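# Move old blue thermal pad from cold plate to tray

## Task

Peel the used blue thermal pad off the cold plate and set it down inside the tray, without raising the cold plate from the table.

## Robot and tools

Robot: two six-joint arms, left_arm and right_arm, each ending in a two-finger gripper. Each arm's joints always run in this order: shoulder pan, shoulder lift, elbow, wrist 1, wrist 2, wrist 3. Stated joint ranges in rad: elbow -3.142 to 3.142, every other joint -6.283 to 6.283; the true end may differ by up to 0.010 rad.

Frames: the scene frame has its origin at table-top height, halfway between the two nominal bases, with +z up, +x reaching out over the table, and left_arm on the +y side (image sides do not follow these names). Calibrated bases in the scene frame: left_arm at (-0.069, +0.381, 0) m, quat_wxyz (+1.000, 0, 0, -0.016); right_arm at (+0.038, -0.501, 0) m, quat_wxyz (+1.000, 0, 0, +0.012). Up is +z in both base frames. Hand positions, orientations and velocities are printed in that arm's own base frame; fixed cameras and the table use the scene frame. Printed hand poses may be off by a few cm, more at long reach.

Gripper geometry: fingers point along the gripper's +z and open and close along its y. end_effector_position is the spot between the pads when shut; fingertips reach about 19 mm past it when closed, 6 mm when fully open. A block sticks out roughly 10 cm toward the gripper's +x and turns with it.

The row: every commanded row has 18 numbers, each in [-1, 1], covering both arms even if one stays put. Numbers 1-6 are left_arm joint offsets (joint order above), 7-9 are left gripper position, force_limit, speed; 10-18 repeat that for right_arm. Joint numbers are offsets, not angles: 1.0 equals 2.222 rad, counted from the Joint targets line as it stood when the action (or move) began, not from the previous row, so sending the same offset again moves further. Gripper numbers are absolute settings: position +1 is fully open (85 mm), about -0.8 is pads touching, -1 squeezes until blocked. force_limit (-1 to +1) sets motor push; speed sets finger speed, about 20 mm/s at -1, 85 at 0, 150 at +1. Both begin at +1. To leave a gripper unchanged, resend its previous three numbers (a 0 is a real command). A slow close at force_limit -1 gives roughly 30 N per pad on a 40 mm part; fast closes from well open give much more (120-245 N), so close slowly and gently on the pad.

execute_actions: actions is a list of actions; each action is a list of up to 15 rows, one per 1/30 s step, and a short list repeats its final row to fill 15 steps (0.5 s). An empty list just reports state and images. cameras picks images: omitted, null or ["all"] for all, [] for none. An action is refused for both arms if it would push a joint more than 0.010 rad past its range. Per step, a target stays within 0.651 rad of the measured angle, and an arm's targets are shrunk if its hand would land more than 150 mm (70 mm in quick episodes) from where it is.

move: target is one 18-number row or a list of up to 15 rows; all offsets count from the same starting Joint targets. Joints travel together toward the goal angles. speed is rad/s for the joint with most to travel, 0.01-3.14, default 0.5 (too fast for touching). blend (rad) rounds corners in a list. stop_force (3-120 N, one value for both arms) ends an arm's path when its wrist senses that much push against its motion; omit it when backing off a contact. zero (with stop_force) re-zeroes moving arms first; blocking=false returns early but cannot combine with stop_force. The result adds a move: line: done, off_target, moving, held or fault, plus limits=held if steps were withheld. Moves do not avoid obstacles.

wait: seconds 0-10, arms hold last command. stop: brakes a running move. zoom_image: camera cam_head_left or cam_head_right, region [x0, y0, x1, y1] in pixels, at most 504 by 504. zero_wrist_force: arm left_arm or right_arm. finished_scene: scene 1 or 2, ends the scene irreversibly.

Results: Joint positions, velocities ("within noise" when still), Joint targets (base for next offsets), Joint torques (include arm weight, positive toward larger angle), Tool commands, wrist force and torque in the end effector's axes (a push reads as force from the surface into the arm), plus a peak line. object_status: 0 moving, 1 blocked while opening, 2 blocked while closing (a grip), 3 reached the requested spot or pads met. position_measured counts: 3 open, ~78 = 60 mm, 130 = 40 mm, 180 = 20 mm, 230 pads together. "joint command not followed" means the clearance check between arms altered targets; "joint sent to its limit" means a joint was clamped at its end. Cameras: cam_head_left and cam_head_right, 896x504.

Avoid: contact torque at 138 N m (shoulders, elbow) or 25.7 N m (wrists), or about 150 N net force, stops the arm for 10 s; motors hotter than 85 C brake the arm for 30-60 s (MOTOR HOT warns at 70 C). Do not drop or fling the pad, slam or press hard, squeeze hard on something still resting, collide the arms, knock anything off the table, or lift the cold plate. Loose objects may occasionally be nudged.

Each tool is called after "Call:" as name(argument=value, ...) on one line, values as JSON.

## Session

Call:
execute_actions(actions=[])

Scene clock: 0.00 s.
left_arm: end_effector_position=(+0.3258, -0.4122, +0.1068) position_measured=3 object_status=3 end_effector_quat_wxyz=(-0.102, +0.755, +0.598, +0.249) | right_arm: end_effector_position=(+0.6223, -0.2611, +0.1469) position_measured=3 object_status=3 end_effector_quat_wxyz=(-0.081, +0.885, +0.416, +0.194)
Joint positions: left_arm=[-1.341 -1.229 1.751 -1.674 -1.213 0.384] | right_arm=[2.797 -2.026 -1.592 -0.924 1.961 1.953]
Joint velocities: within noise
Joint torques (N m): no reading
Motor temperatures (°C): left_arm=[18 21 19 28 27 30] | right_arm=[17 20 21 27 22 28]
Wrist force (N): no reading
Wrist torque (N m): no reading
Wrist force, peak (N): no reading
Joint targets: left_arm=[-1.341 -1.229 1.751 -1.674 -1.213 0.384] | right_arm=[2.797 -2.026 -1.592 -0.924 1.961 1.953]
Tool commands: left_gripper/position=+1.0 left_gripper/force_limit=+1.0 left_gripper/speed=+1.0 right_gripper/position=+1.0 right_gripper/force_limit=+1.0 right_gripper/speed=+1.0

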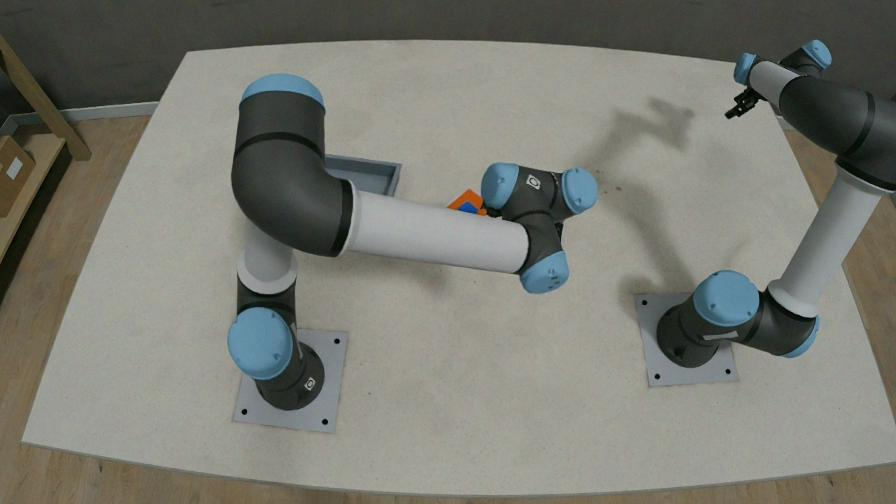

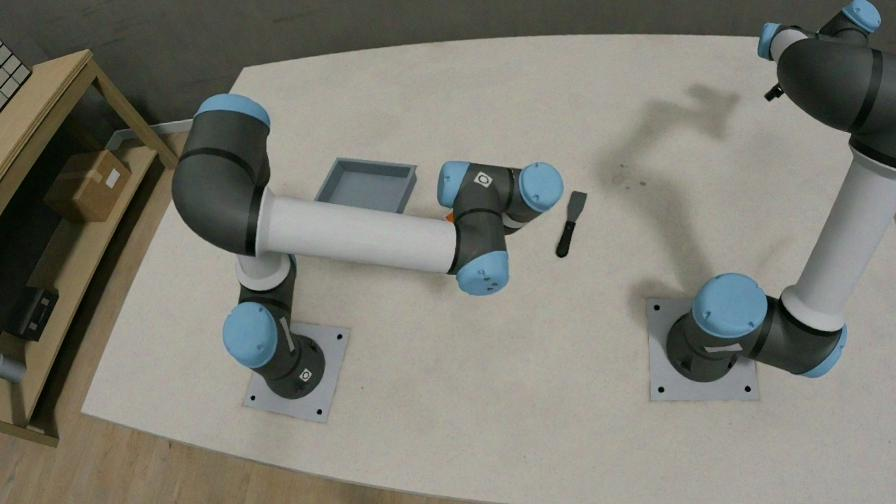

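Call:
move(target=[0,-0.36,0,0,0,0,1,1,1,0,0,0,0,0,0,1,1,1], speed=0.8)

Call:
zoom_image(camera="cam_head_right", region=[300, 130, 620, 310])

Call:
zoom_image(camera="cam_head_left", region=[300, 130, 620, 310])

Scene clock: 23.50 s.
left_arm: end_effector_position=(+0.3020, -0.3108, +0.4647) position_measured=3 object_status=3 end_effector_quat_wxyz=(+0.246, +0.712, +0.654, +0.069) | right_arm: end_effector_position=(+0.6223, -0.2611, +0.1469) position_measured=3 object_status=3 end_effector_quat_wxyz=(-0.081, +0.885, +0.416, +0.194)
Joint positions: left_arm=[-1.341 -2.028 1.751 -1.674 -1.213 0.384] | right_arm=[2.797 -2.026 -1.592 -0.924 1.961 1.953]
Joint velocities: within noise
Joint torques (N m): left_arm=[5.7 -14.45 -27.36 -2.9 -1.72 1.59] | right_arm=[4.35 46.26 31.4 0.89 -0.36 2.36]
Motor temperatures (°C): left_arm=[18 21 19 28 27 30] | right_arm=[17 20 21 27 22 28]
Wrist force (N): left_arm=[0.0 -0.7 1.4] | right_arm=[-0.3 0.0 -0.5]
Wrist torque (N m): left_arm=[-0.06 -0.11 -0.03] | right_arm=[0.00 0.04 0.01]
Wrist force, peak (N): left_arm=[-1.2 -0.1 1.8] | right_arm=[-0.3 -0.5 0.1]
Joint targets: left_arm=[-1.341 -2.029 1.751 -1.674 -1.213 0.384] | right_arm=[2.797 -2.026 -1.592 -0.924 1.961 1.953]
move: done

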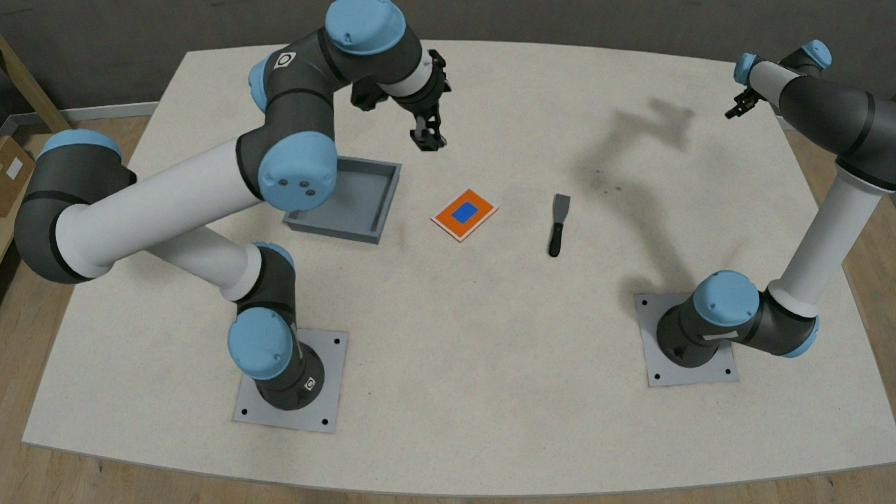

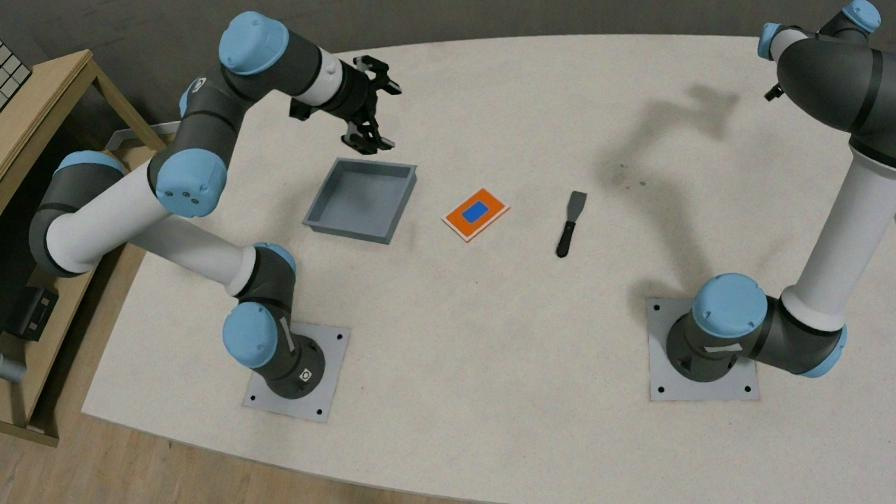

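Scaled by 1.575 from the camera's 896x504 image, which has a finer 1280x720 frame.

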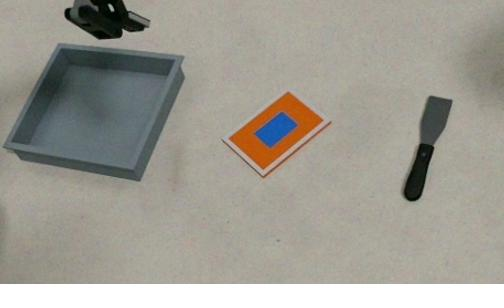

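Scaled by 1.575 from the camera's 896x504 image, which has a finer 1280x720 frame.

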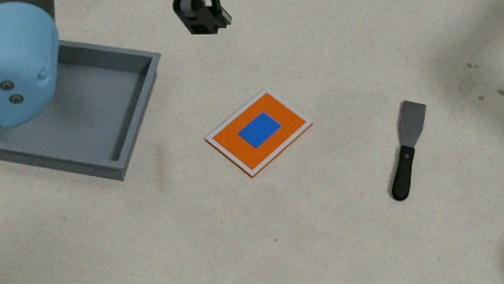

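Call:
zoom_image(camera="cam_head_right", region=[425, 175, 525, 255])

Call:
zoom_image(camera="cam_head_left", region=[415, 175, 515, 255])

Call:
zoom_image(camera="cam_head_right", region=[525, 175, 625, 270])

Scaled by 5.040 from the camera's 896x504 image, which has a finer 1280x720 frame.

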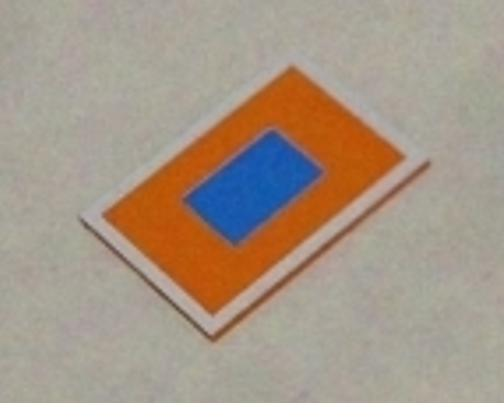

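Scaled by 5.040 from the camera's 896x504 image, which has a finer 1280x720 frame.

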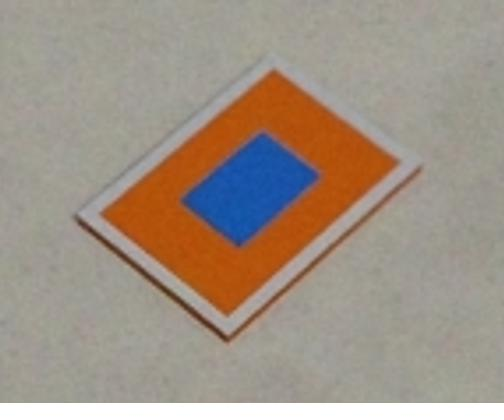

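Scaled by 5.040 from the camera's 896x504 image, which has a finer 1280x720 frame.

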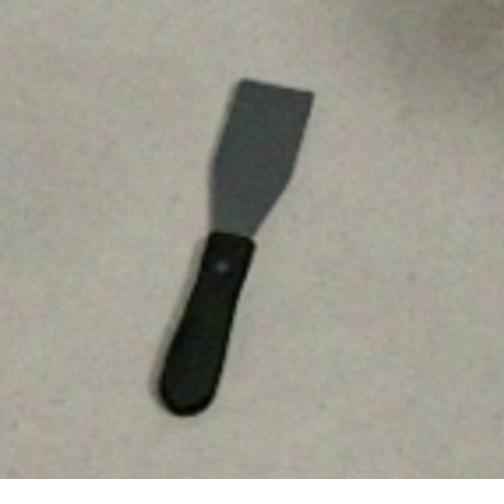

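Call:
move(target=[0,0,0,0,0,0,1,1,1,0.6413,0.2597,-0.2979,-0.0383,-0.1755,-0.2876,1,1,1], speed=0.9)

Call:
zoom_image(camera="cam_head_right", region=[480, 130, 680, 310])

Call:
zoom_image(camera="cam_head_left", region=[480, 130, 680, 310])

Scene clock: 73.33 s.
left_arm: end_effector_position=(+0.3020, -0.3107, +0.4648) position_measured=3 object_status=3 end_effector_quat_wxyz=(+0.246, +0.712, +0.654, +0.069) | right_arm: end_effector_position=(+0.2968, +0.2725, +0.1186) position_measured=3 object_status=3 end_effector_quat_wxyz=(+0.000, +0.117, +0.993, +0.000)
Joint positions: left_arm=[-1.341 -2.029 1.751 -1.674 -1.213 0.384] | right_arm=[4.222 -1.449 -2.254 -1.009 1.571 1.314]
Joint velocities: within noise
Joint torques (N m): left_arm=[10.62 -12.79 -27.01 -2.61 -1.79 0.45] | right_arm=[6.84 24.69 15.72 -0.08 -1.9 -3.35]
Motor temperatures (°C): left_arm=[18 21 19 28 27 30] | right_arm=[17 20 21 27 22 28]
Wrist force (N): left_arm=[-0.1 -0.6 1.1] | right_arm=[-0.4 -0.3 0.7]
Wrist torque (N m): left_arm=[-0.04 -0.10 -0.05] | right_arm=[-0.09 -0.03 0.14]
Wrist force, peak (N): left_arm=[0.3 -0.8 1.7] | right_arm=[-2.4 1.3 -1.1]
Joint targets: left_arm=[-1.341 -2.029 1.751 -1.674 -1.213 0.384] | right_arm=[4.222 -1.449 -2.254 -1.009 1.571 1.313]
move: done

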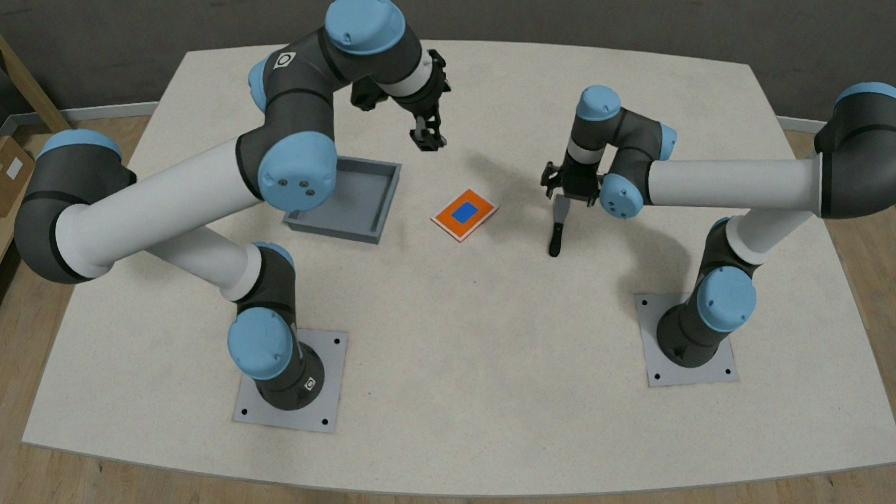

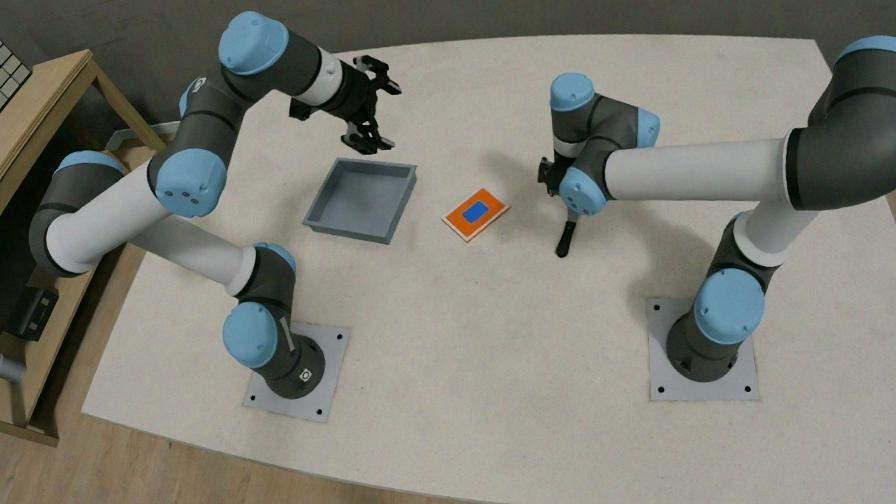

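Scaled by 2.520 from the camera's 896x504 image, which has a finer 1280x720 frame.

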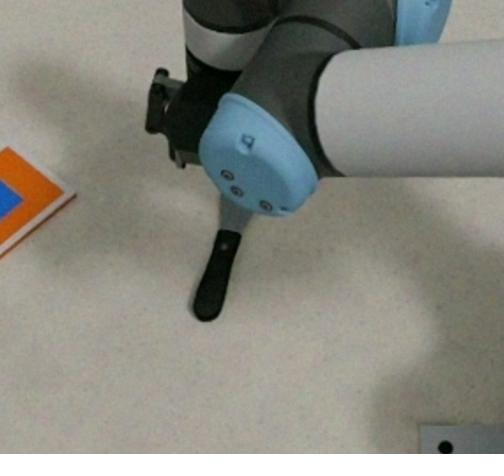

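Scaled by 2.520 from the camera's 896x504 image, which has a finer 1280x720 frame.

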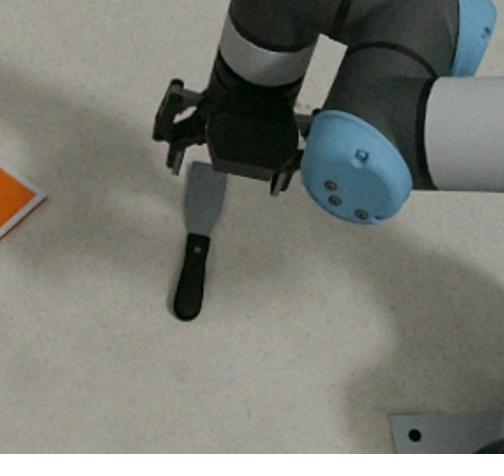

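Call:
move(target=[0,0,0,0,0,0,1,1,1,0.1031,0.0067,-0.0901,0.0833,0,0.1035,0.2,0,0], speed=0.5)

Call:
zoom_image(camera="cam_head_right", region=[500, 170, 640, 290])

Call:
zoom_image(camera="cam_head_left", region=[490, 170, 630, 290])

Scene clock: 83.87 s.
left_arm: end_effector_position=(+0.3020, -0.3107, +0.4648) position_measured=3 object_status=3 end_effector_quat_wxyz=(+0.246, +0.712, +0.654, +0.069) | right_arm: end_effector_position=(+0.2141, +0.2841, +0.0603) position_measured=104 object_status=3 end_effector_quat_wxyz=(+0.000, +0.117, +0.993, +0.000)
Joint positions: left_arm=[-1.341 -2.029 1.751 -1.674 -1.213 0.384] | right_arm=[4.451 -1.434 -2.454 -0.825 1.571 1.543]
Joint velocities: within noise
Joint torques (N m): left_arm=[10.31 -10.94 -27.34 -2.33 -1.72 0.17] | right_arm=[4.63 20.89 10.25 5.44 -1.45 3.13]
Motor temperatures (°C): left_arm=[18 21 19 28 27 30] | right_arm=[17 20 21 27 22 28]
Wrist force (N): left_arm=[0.1 -0.6 1.1] | right_arm=[-0.4 -0.4 0.7]
Wrist torque (N m): left_arm=[-0.05 -0.13 -0.05] | right_arm=[-0.08 -0.02 0.12]
Wrist force, peak (N): left_arm=[-0.1 -1.1 1.6] | right_arm=[0.7 -0.1 1.7]
Joint targets: left_arm=[-1.341 -2.029 1.751 -1.674 -1.213 0.384] | right_arm=[4.451 -1.434 -2.454 -0.824 1.571 1.543]
move: done

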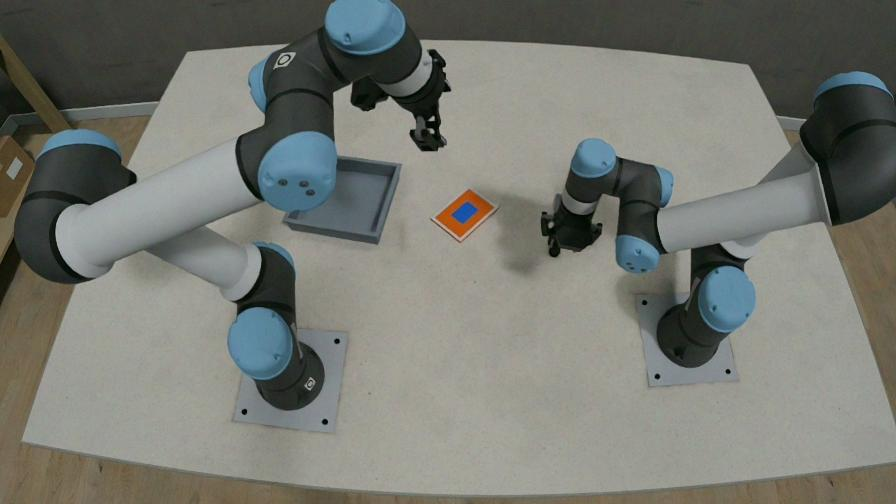

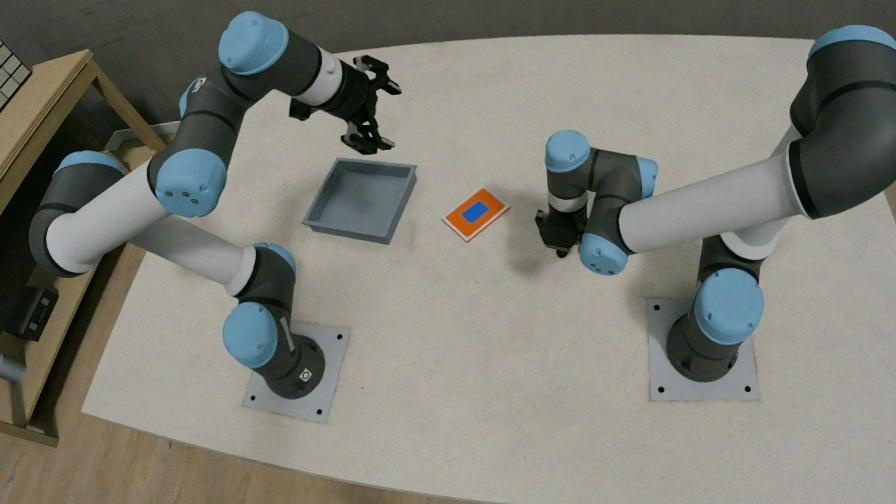

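Scaled by 3.600 from the camera's 896x504 image, which has a finer 1280x720 frame.

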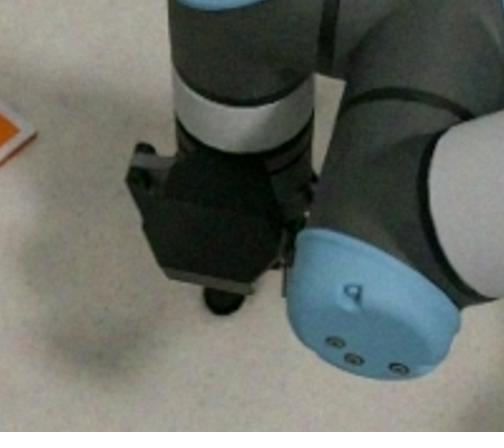

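Scaled by 3.600 from the camera's 896x504 image, which has a finer 1280x720 frame.

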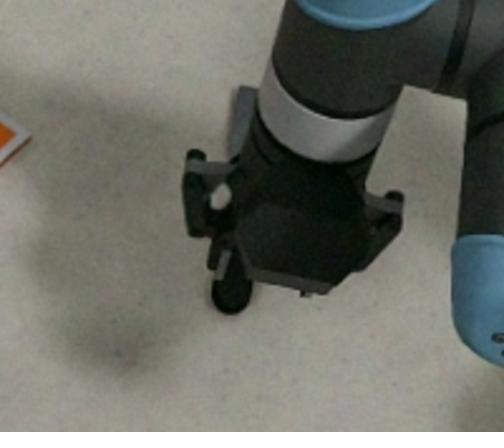

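Call:
move(target=[0,0,0,0,0,0,1,1,1,-0.0734,-0.0412,0.0354,0.0057,0,-0.0734,0.2,0,0], speed=0.4, cameras=["cam_head_left","cam_head_right"])

Call:
zoom_image(camera="cam_head_right", region=[500, 170, 640, 290])

Call:
zoom_image(camera="cam_head_left", region=[490, 170, 630, 290])

Scene clock: 96.17 s.
left_arm: end_effector_position=(+0.3020, -0.3107, +0.4648) position_measured=3 object_status=3 end_effector_quat_wxyz=(+0.246, +0.712, +0.654, +0.069) | right_arm: end_effector_position=(+0.2716, +0.2777, +0.0600) position_measured=104 object_status=3 end_effector_quat_wxyz=(+0.000, +0.117, +0.993, +0.000)
Joint positions: left_arm=[-1.341 -2.029 1.751 -1.674 -1.213 0.384] | right_arm=[4.288 -1.526 -2.375 -0.812 1.571 1.381]
Joint velocities: within noise
Joint torques (N m): left_arm=[10.9 -9.73 -26.06 -2.29 -1.87 -0.08] | right_arm=[-5.18 5.91 31.09 5.71 -1.03 -3.37]
Motor temperatures (°C): left_arm=[18 21 19 28 27 30] | right_arm=[17 20 21 27 22 28]
Wrist force (N): left_arm=[-0.1 -0.7 1.1] | right_arm=[-0.2 -0.4 0.8]
Wrist torque (N m): left_arm=[-0.07 -0.10 -0.04] | right_arm=[-0.08 -0.05 0.12]
Wrist force, peak (N): left_arm=[-0.1 -0.7 1.6] | right_arm=[-1.5 -0.3 0.7]
Joint targets: left_arm=[-1.341 -2.029 1.751 -1.674 -1.213 0.384] | right_arm=[4.288 -1.526 -2.375 -0.812 1.571 1.380]
move: done

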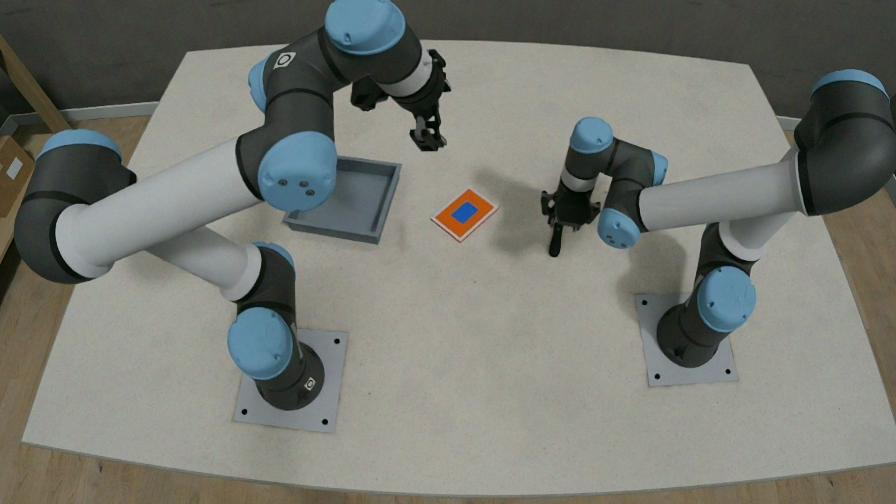

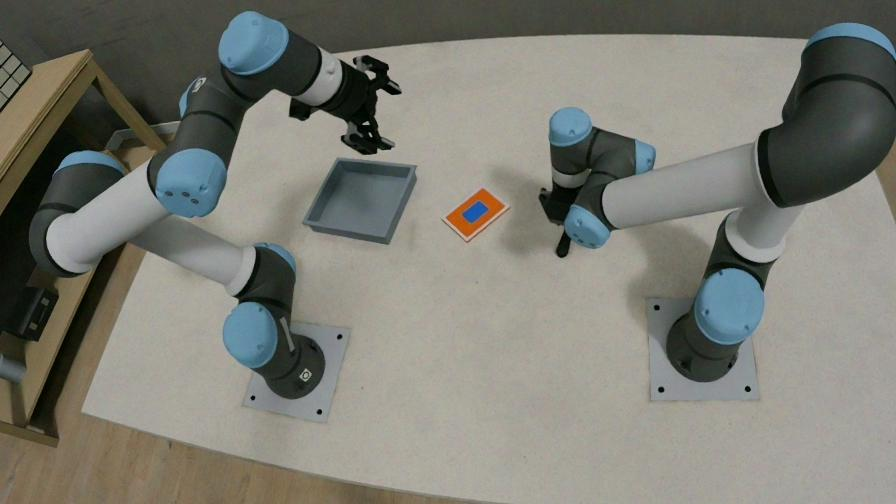

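Scaled by 3.600 from the camera's 896x504 image, which has a finer 1280x720 frame.

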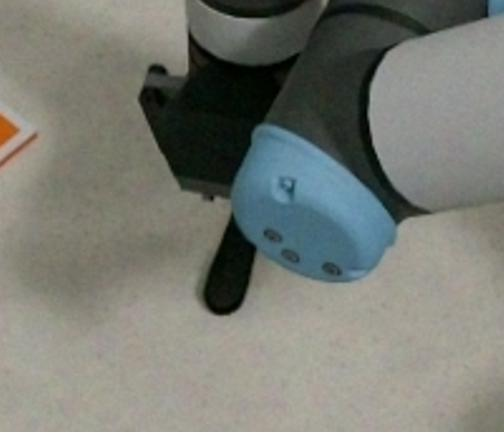

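Scaled by 3.600 from the camera's 896x504 image, which has a finer 1280x720 frame.

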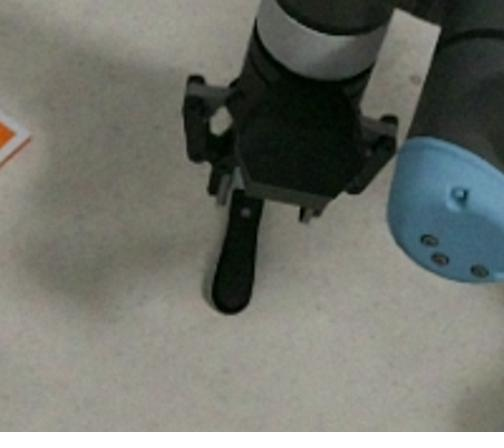

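Call:
move(target=[0,0,0,0,0,0,1,1,1,-0.0028,-0.0445,-0.0198,0.0646,0,-0.0027,0.2,0,0], speed=0.12, stop_force=8)

Call:
zoom_image(camera="cam_head_left", region=[490, 170, 630, 290])

Scene clock: 106.20 s.
left_arm: end_effector_position=(+0.3020, -0.3107, +0.4648) position_measured=3 object_status=3 end_effector_quat_wxyz=(+0.246, +0.712, +0.654, +0.069) | right_arm: end_effector_position=(+0.2738, +0.2767, +0.0221) position_measured=104 object_status=3 end_effector_quat_wxyz=(+0.000, +0.117, +0.993, +0.000)
Joint positions: left_arm=[-1.341 -2.029 1.751 -1.674 -1.213 0.384] | right_arm=[4.282 -1.625 -2.419 -0.668 1.571 1.374]
Joint velocities: within noise
Joint torques (N m): left_arm=[9.94 -10.17 -27.44 -2 -1.65 -0.17] | right_arm=[-6.45 7.84 10.19 5.28 -0.44 -2.86]
Motor temperatures (°C): left_arm=[18 21 19 28 27 30] | right_arm=[17 20 21 27 22 28]
Wrist force (N): left_arm=[0.3 -0.7 1.3] | right_arm=[-0.3 -0.6 0.5]
Wrist torque (N m): left_arm=[-0.07 -0.16 -0.04] | right_arm=[-0.11 -0.03 0.12]
Wrist force, peak (N): left_arm=[0.3 -0.8 1.5] | right_arm=[-1.0 -0.4 0.9]
Joint targets: left_arm=[-1.341 -2.029 1.751 -1.674 -1.213 0.384] | right_arm=[4.282 -1.625 -2.419 -0.668 1.571 1.374]
move: done

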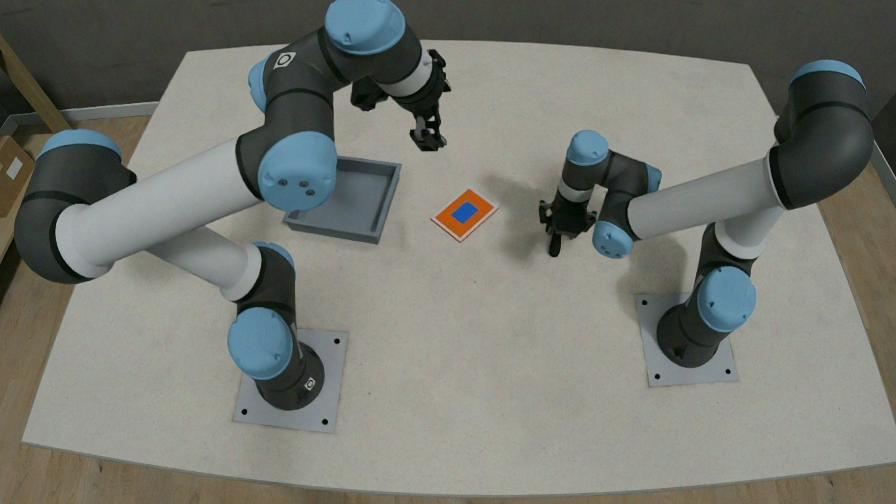

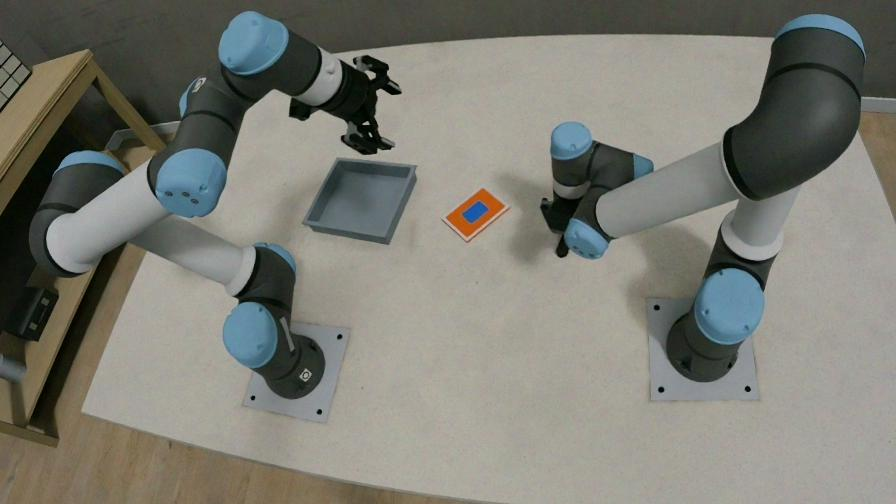

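Scaled by 3.600 from the camera's 896x504 image, which has a finer 1280x720 frame.

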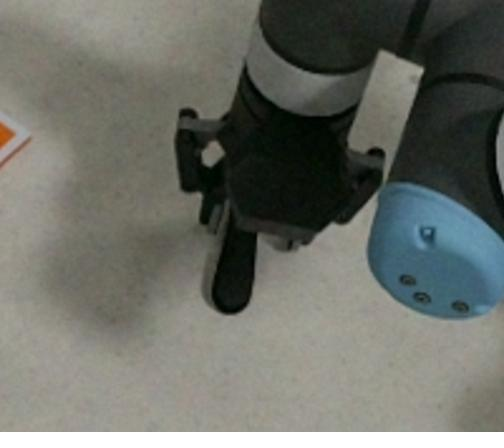

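Call:
move(target=[0,0,0,0,0,0,1,1,1,0,-0.0155,-0.0054,0.0209,0,0,0.2,0,0], speed=0.03, stop_force=5, cameras=[])

Scene clock: 113.00 s.
left_arm: end_effector_position=(+0.3020, -0.3107, +0.4648) position_measured=3 object_status=3 end_effector_quat_wxyz=(+0.246, +0.712, +0.654, +0.069) | right_arm: end_effector_position=(+0.2739, +0.2768, +0.0158) position_measured=104 object_status=3 end_effector_quat_wxyz=(+0.000, +0.117, +0.993, +0.000)
Joint positions: left_arm=[-1.341 -2.029 1.751 -1.674 -1.213 0.384] | right_arm=[4.282 -1.643 -2.426 -0.644 1.571 1.374]
Joint velocities: within noise
Joint torques (N m): left_arm=[9.67 -9.02 -25.66 -2 -1.84 -0.38] | right_arm=[-3.22 24.62 24.98 0.1 -0.29 -2.46]
Motor temperatures (°C): left_arm=[18 21 19 28 27 30] | right_arm=[17 20 21 27 22 28]
Wrist force (N): left_arm=[0.1 -0.7 1.2] | right_arm=[-0.7 0.8 -2.9]
Wrist torque (N m): left_arm=[-0.05 -0.12 -0.04] | right_arm=[-0.19 0.00 0.14]
Wrist force, peak (N): left_arm=[0.1 -0.9 1.7] | right_arm=[1.0 -9.2 -28.2]
Joint targets: left_arm=[-1.341 -2.029 1.751 -1.674 -1.213 0.384] | right_arm=[4.282 -1.643 -2.426 -0.644 1.571 1.374]
move: contact (right_arm); right_arm: the wrist 1 is farthest, 0.022 rad from its target
No camera images: "cameras" was empty.

Call:
move(target=[[0,0,0,0,0,0,1,1,1,0,0.0065,0.0023,-0.0087,0,0,0.2,0,0],[0,0,0,0,0,0,1,1,1,0,0.0065,0.0023,-0.0087,0,0,-1,0.2,-1]], speed=0.05)

Call:
zoom_image(camera="cam_head_left", region=[490, 170, 630, 290])

Scene clock: 120.50 s.
left_arm: end_effector_position=(+0.3020, -0.3107, +0.4648) position_measured=3 object_status=3 end_effector_quat_wxyz=(+0.246, +0.712, +0.654, +0.069) | right_arm: end_effector_position=(+0.2739, +0.2768, +0.0209) position_measured=182 object_status=0 end_effector_quat_wxyz=(+0.000, +0.117, +0.993, +0.000)
Joint positions: left_arm=[-1.341 -2.029 1.751 -1.674 -1.213 0.384] | right_arm=[4.282 -1.628 -2.42 -0.663 1.571 1.374]
Joint velocities: within noise
Joint torques (N m): left_arm=[9.34 -9.01 -26.02 -1.82 -1.72 -0.43] | right_arm=[3.65 20.67 23.29 0.3 -0.3 -1.49]
Motor temperatures (°C): left_arm=[18 21 19 28 27 30] | right_arm=[17 20 21 27 22 28]
Wrist force (N): left_arm=[0.1 -0.7 1.3] | right_arm=[-0.1 -2.2 -12.9]
Wrist torque (N m): left_arm=[-0.06 -0.13 -0.04] | right_arm=[-0.02 0.02 0.06]
Wrist force, peak (N): left_arm=[0.0 -0.8 1.7] | right_arm=[0.0 -2.2 -13.0]
Joint targets: left_arm=[-1.341 -2.029 1.751 -1.674 -1.213 0.384] | right_arm=[4.282 -1.628 -2.420 -0.663 1.571 1.374]
move: done

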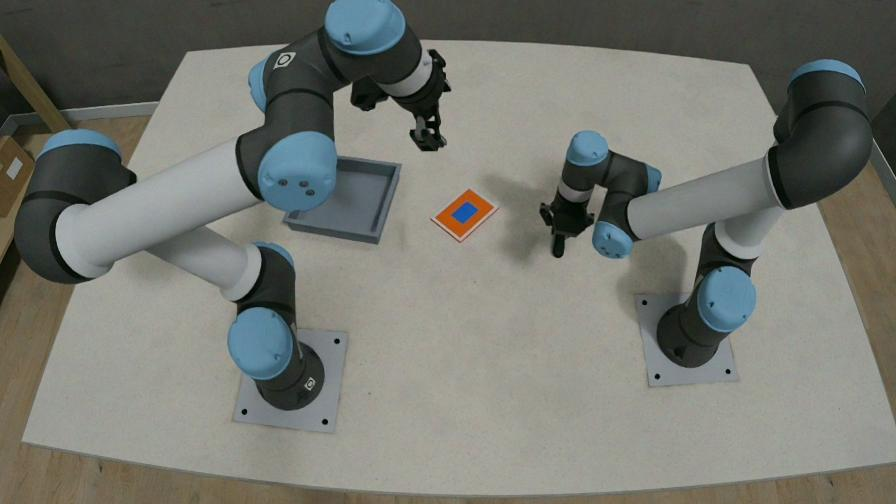

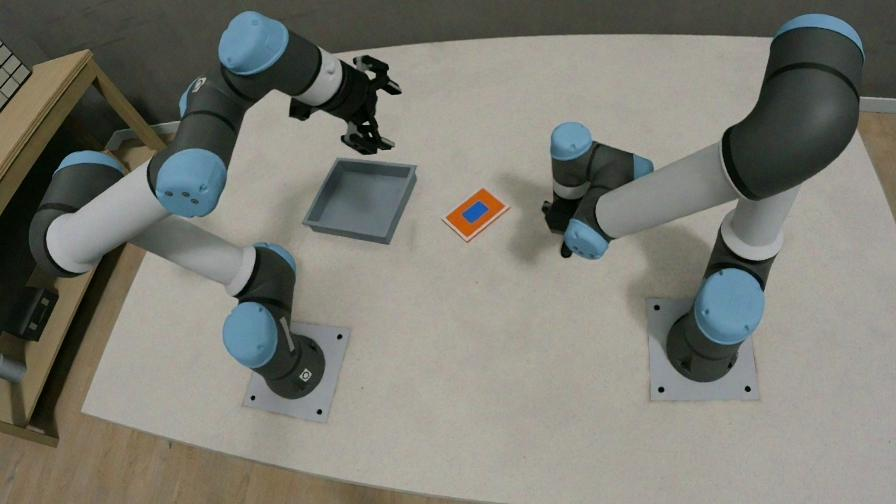

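Scaled by 3.600 from the camera's 896x504 image, which has a finer 1280x720 frame.

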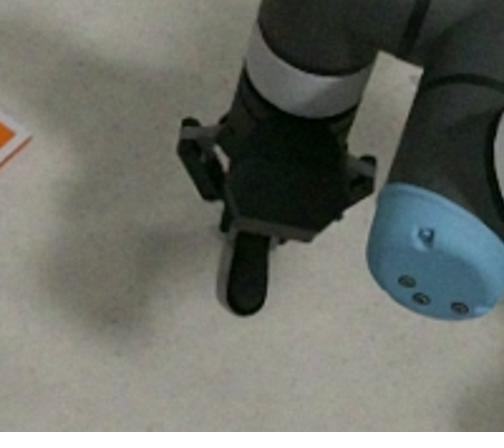

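Call:
move(target=[[0.15,0,0,0,0,0,1,1,1,0,0.04,0.025,-0.065,0,0,-1,0.2,-1],[0.95,0,0,0,0,0,1,1,1,0,0.0985,0.062,-0.1612,0,-0.4478,-1,0.2,-1]], speed=[0.4,1.0], blend=0.05)

Call:
zoom_image(camera="cam_head_left", region=[440, 130, 640, 290])

Call:
zoom_image(camera="cam_head_right", region=[440, 130, 640, 290])

Scene clock: 155.73 s.
left_arm: end_effector_position=(+0.1114, +0.4187, +0.4648) position_measured=3 object_status=3 end_effector_quat_wxyz=(+0.061, -0.218, +0.942, +0.248) end_effector_velocity=(-0.002, +0.000, +0.000) end_effector_angular_velocity=(-0.001, +0.000, +0.005) | right_arm: end_effector_position=(+0.2737, +0.2764, +0.1197) position_measured=182 object_status=2 end_effector_quat_wxyz=(+0.000, -0.371, +0.929, +0.000)
Joint positions: left_arm=[0.77 -2.029 1.751 -1.674 -1.213 0.384] | right_arm=[4.282 -1.41 -2.283 -1.021 1.571 0.38]
Joint velocities: left_arm=[0.005 0 0 0.001 -0.001 0] | right_arm=[within noise]
Joint torques (N m): left_arm=[11.23 -7.97 -24 -1.38 -1.97 -1.22] | right_arm=[3.91 23.68 34.58 -0.2 -0.33 -3.34]
Motor temperatures (°C): left_arm=[18 21 19 28 27 30] | right_arm=[17 20 21 27 22 28]
Wrist force (N): left_arm=[0.3 -0.4 1.0] | right_arm=[-0.4 -0.3 0.9]
Wrist torque (N m): left_arm=[-0.02 -0.16 -0.04] | right_arm=[-0.07 -0.02 0.12]
Wrist force, peak (N): left_arm=[1.5 1.0 1.8] | right_arm=[-0.2 -2.4 -13.5]
Joint targets: left_arm=[0.770 -2.029 1.751 -1.674 -1.213 0.384] | right_arm=[4.282 -1.409 -2.283 -1.021 1.571 0.379]
move: done

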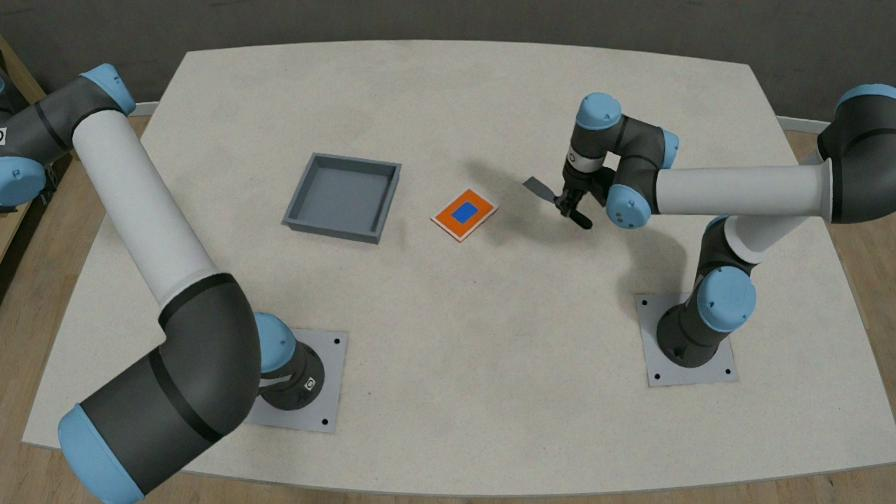

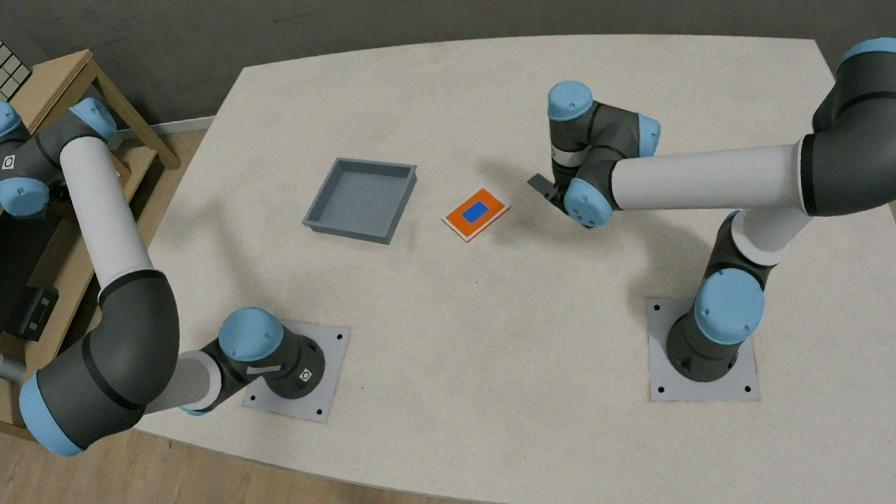

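Scaled by 2.520 from the camera's 896x504 image, which has a finer 1280x720 frame.

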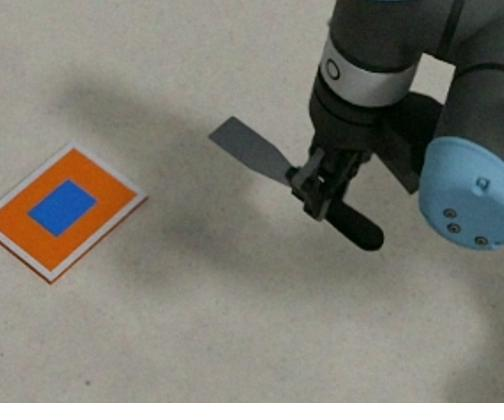

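Scaled by 2.520 from the camera's 896x504 image, which has a finer 1280x720 frame.

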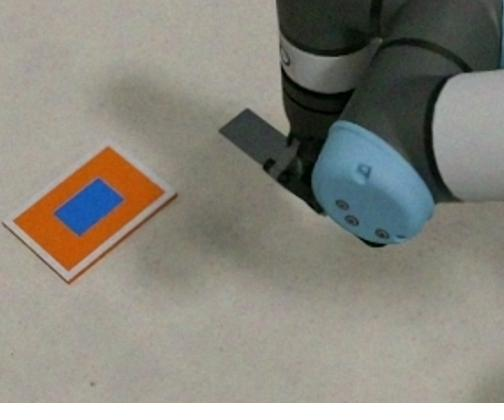

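Call:
move(target=[[0.9527,0,0,0.135,0.6265,0.38,1,1,1,0,0,0,0,0,0,-1,0.2,-1],[0.9527,0.02,-0.76,0.27,0.8,0.759,1,1,1,0,0,0,0,0,0,-1,0.2,-1]], speed=[1.2,1.0], blend=0.1, cameras=[])

Call:
move(target=[[0,0.0354,-0.8075,0,0.453,0,1,1,1,0,0,0,0,0,0,-1,0.2,-1]], speed=0.8)

Scene clock: 166.77 s.
left_arm: end_effector_position=(+0.3249, -0.4467, +1.0386) position_measured=3 object_status=3 end_effector_quat_wxyz=(+0.656, +0.670, -0.108, +0.329) | right_arm: end_effector_position=(+0.2737, +0.2764, +0.1197) position_measured=182 object_status=2 end_effector_quat_wxyz=(+0.000, -0.371, +0.929, +0.000)
Joint positions: left_arm=[2.887 -1.984 0.063 -1.074 0.564 2.071] | right_arm=[4.282 -1.409 -2.283 -1.021 1.571 0.379]
Joint velocities: within noise
Joint torques (N m): left_arm=[8.82 36.96 3.66 3.29 2.39 2.16] | right_arm=[5.61 20.58 21.25 1.52 -0.05 -2.98]
Motor temperatures (°C): left_arm=[18 21 19 28 27 30] | right_arm=[17 20 21 27 22 28]
Wrist force (N): left_arm=[0.2 0.1 -0.4] | right_arm=[-0.4 -0.4 1.0]
Wrist torque (N m): left_arm=[-0.11 -0.10 -0.02] | right_arm=[-0.09 -0.02 0.13]
Wrist force, peak (N): left_arm=[2.0 -2.2 0.6] | right_arm=[-0.6 -0.4 1.3]
Joint targets: left_arm=[2.887 -1.984 0.062 -1.074 0.564 2.071] | right_arm=[4.282 -1.409 -2.283 -1.021 1.571 0.379]
move: done
No camera images: "cameras" was empty.

Scene clock: 169.87 s.
left_arm: end_effector_position=(+0.5322, -0.2763, +0.1205) position_measured=3 object_status=3 end_effector_quat_wxyz=(+0.000, +0.918, +0.397, +0.000) | right_arm: end_effector_position=(+0.2737, +0.2764, +0.1197) position_measured=182 object_status=2 end_effector_quat_wxyz=(+0.000, -0.371, +0.929, +0.000)
Joint positions: left_arm=[2.887 -1.906 -1.731 -1.074 1.571 2.071] | right_arm=[4.282 -1.409 -2.283 -1.021 1.571 0.379]
Joint velocities: within noise
Joint torques (N m): left_arm=[-3.85 47.56 17.66 3.39 2.42 1.93] | right_arm=[3.14 21.94 18.88 1.99 -0.38 -2.75]
Motor temperatures (°C): left_arm=[18 21 19 28 27 30] | right_arm=[17 20 21 27 22 28]
Wrist force (N): left_arm=[0.5 -0.3 0.2] | right_arm=[-0.3 -0.3 1.1]
Wrist torque (N m): left_arm=[0.02 -0.13 -0.02] | right_arm=[-0.08 -0.02 0.13]
Wrist force, peak (N): left_arm=[0.2 -1.6 2.9] | right_arm=[-0.3 -0.4 1.2]
Joint targets: left_arm=[2.887 -1.906 -1.732 -1.074 1.571 2.071] | right_arm=[4.282 -1.409 -2.283 -1.021 1.571 0.379]
move: done

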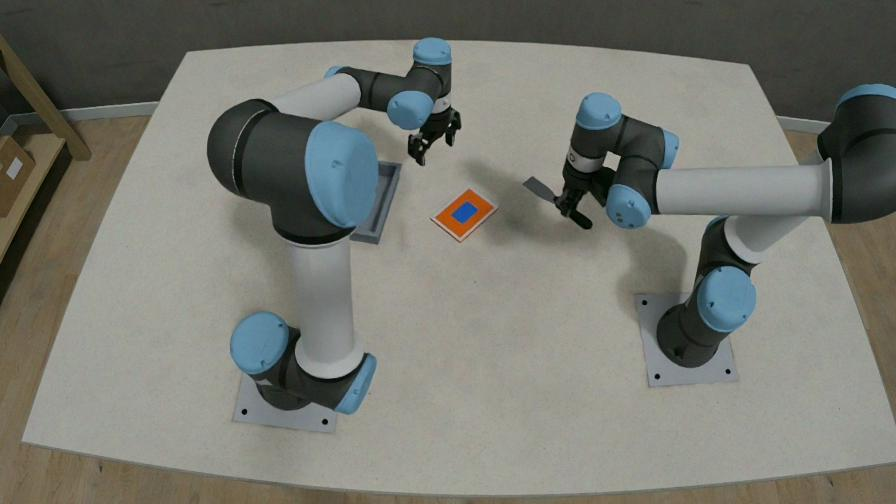

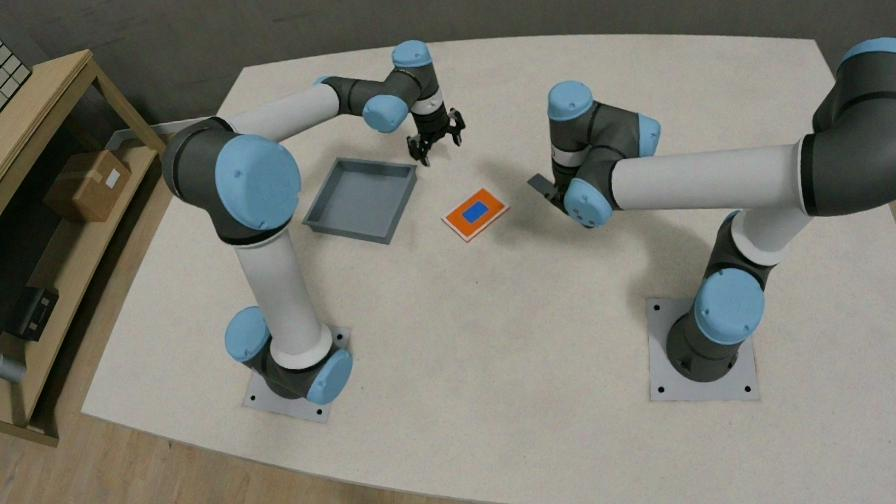

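Call:
zoom_image(camera="cam_head_left", region=[390, 110, 530, 250])

Call:
zoom_image(camera="cam_head_right", region=[390, 110, 530, 250])

Scaled by 3.600 from the camera's 896x504 image, which has a finer 1280x720 frame.

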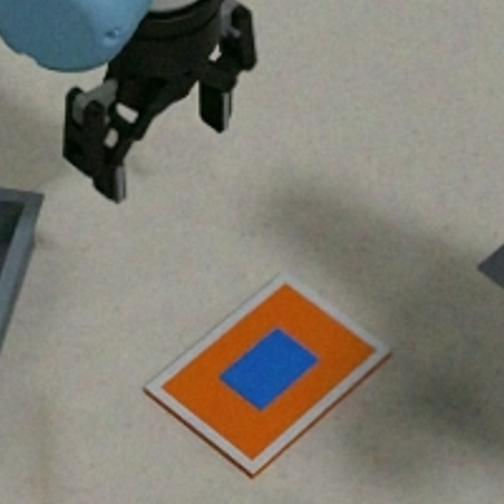

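Scaled by 3.600 from the camera's 896x504 image, which has a finer 1280x720 frame.

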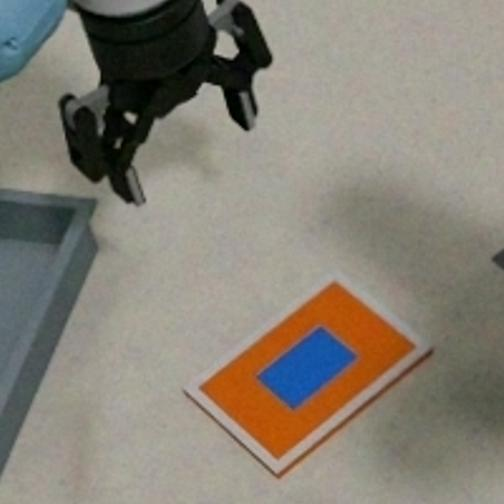

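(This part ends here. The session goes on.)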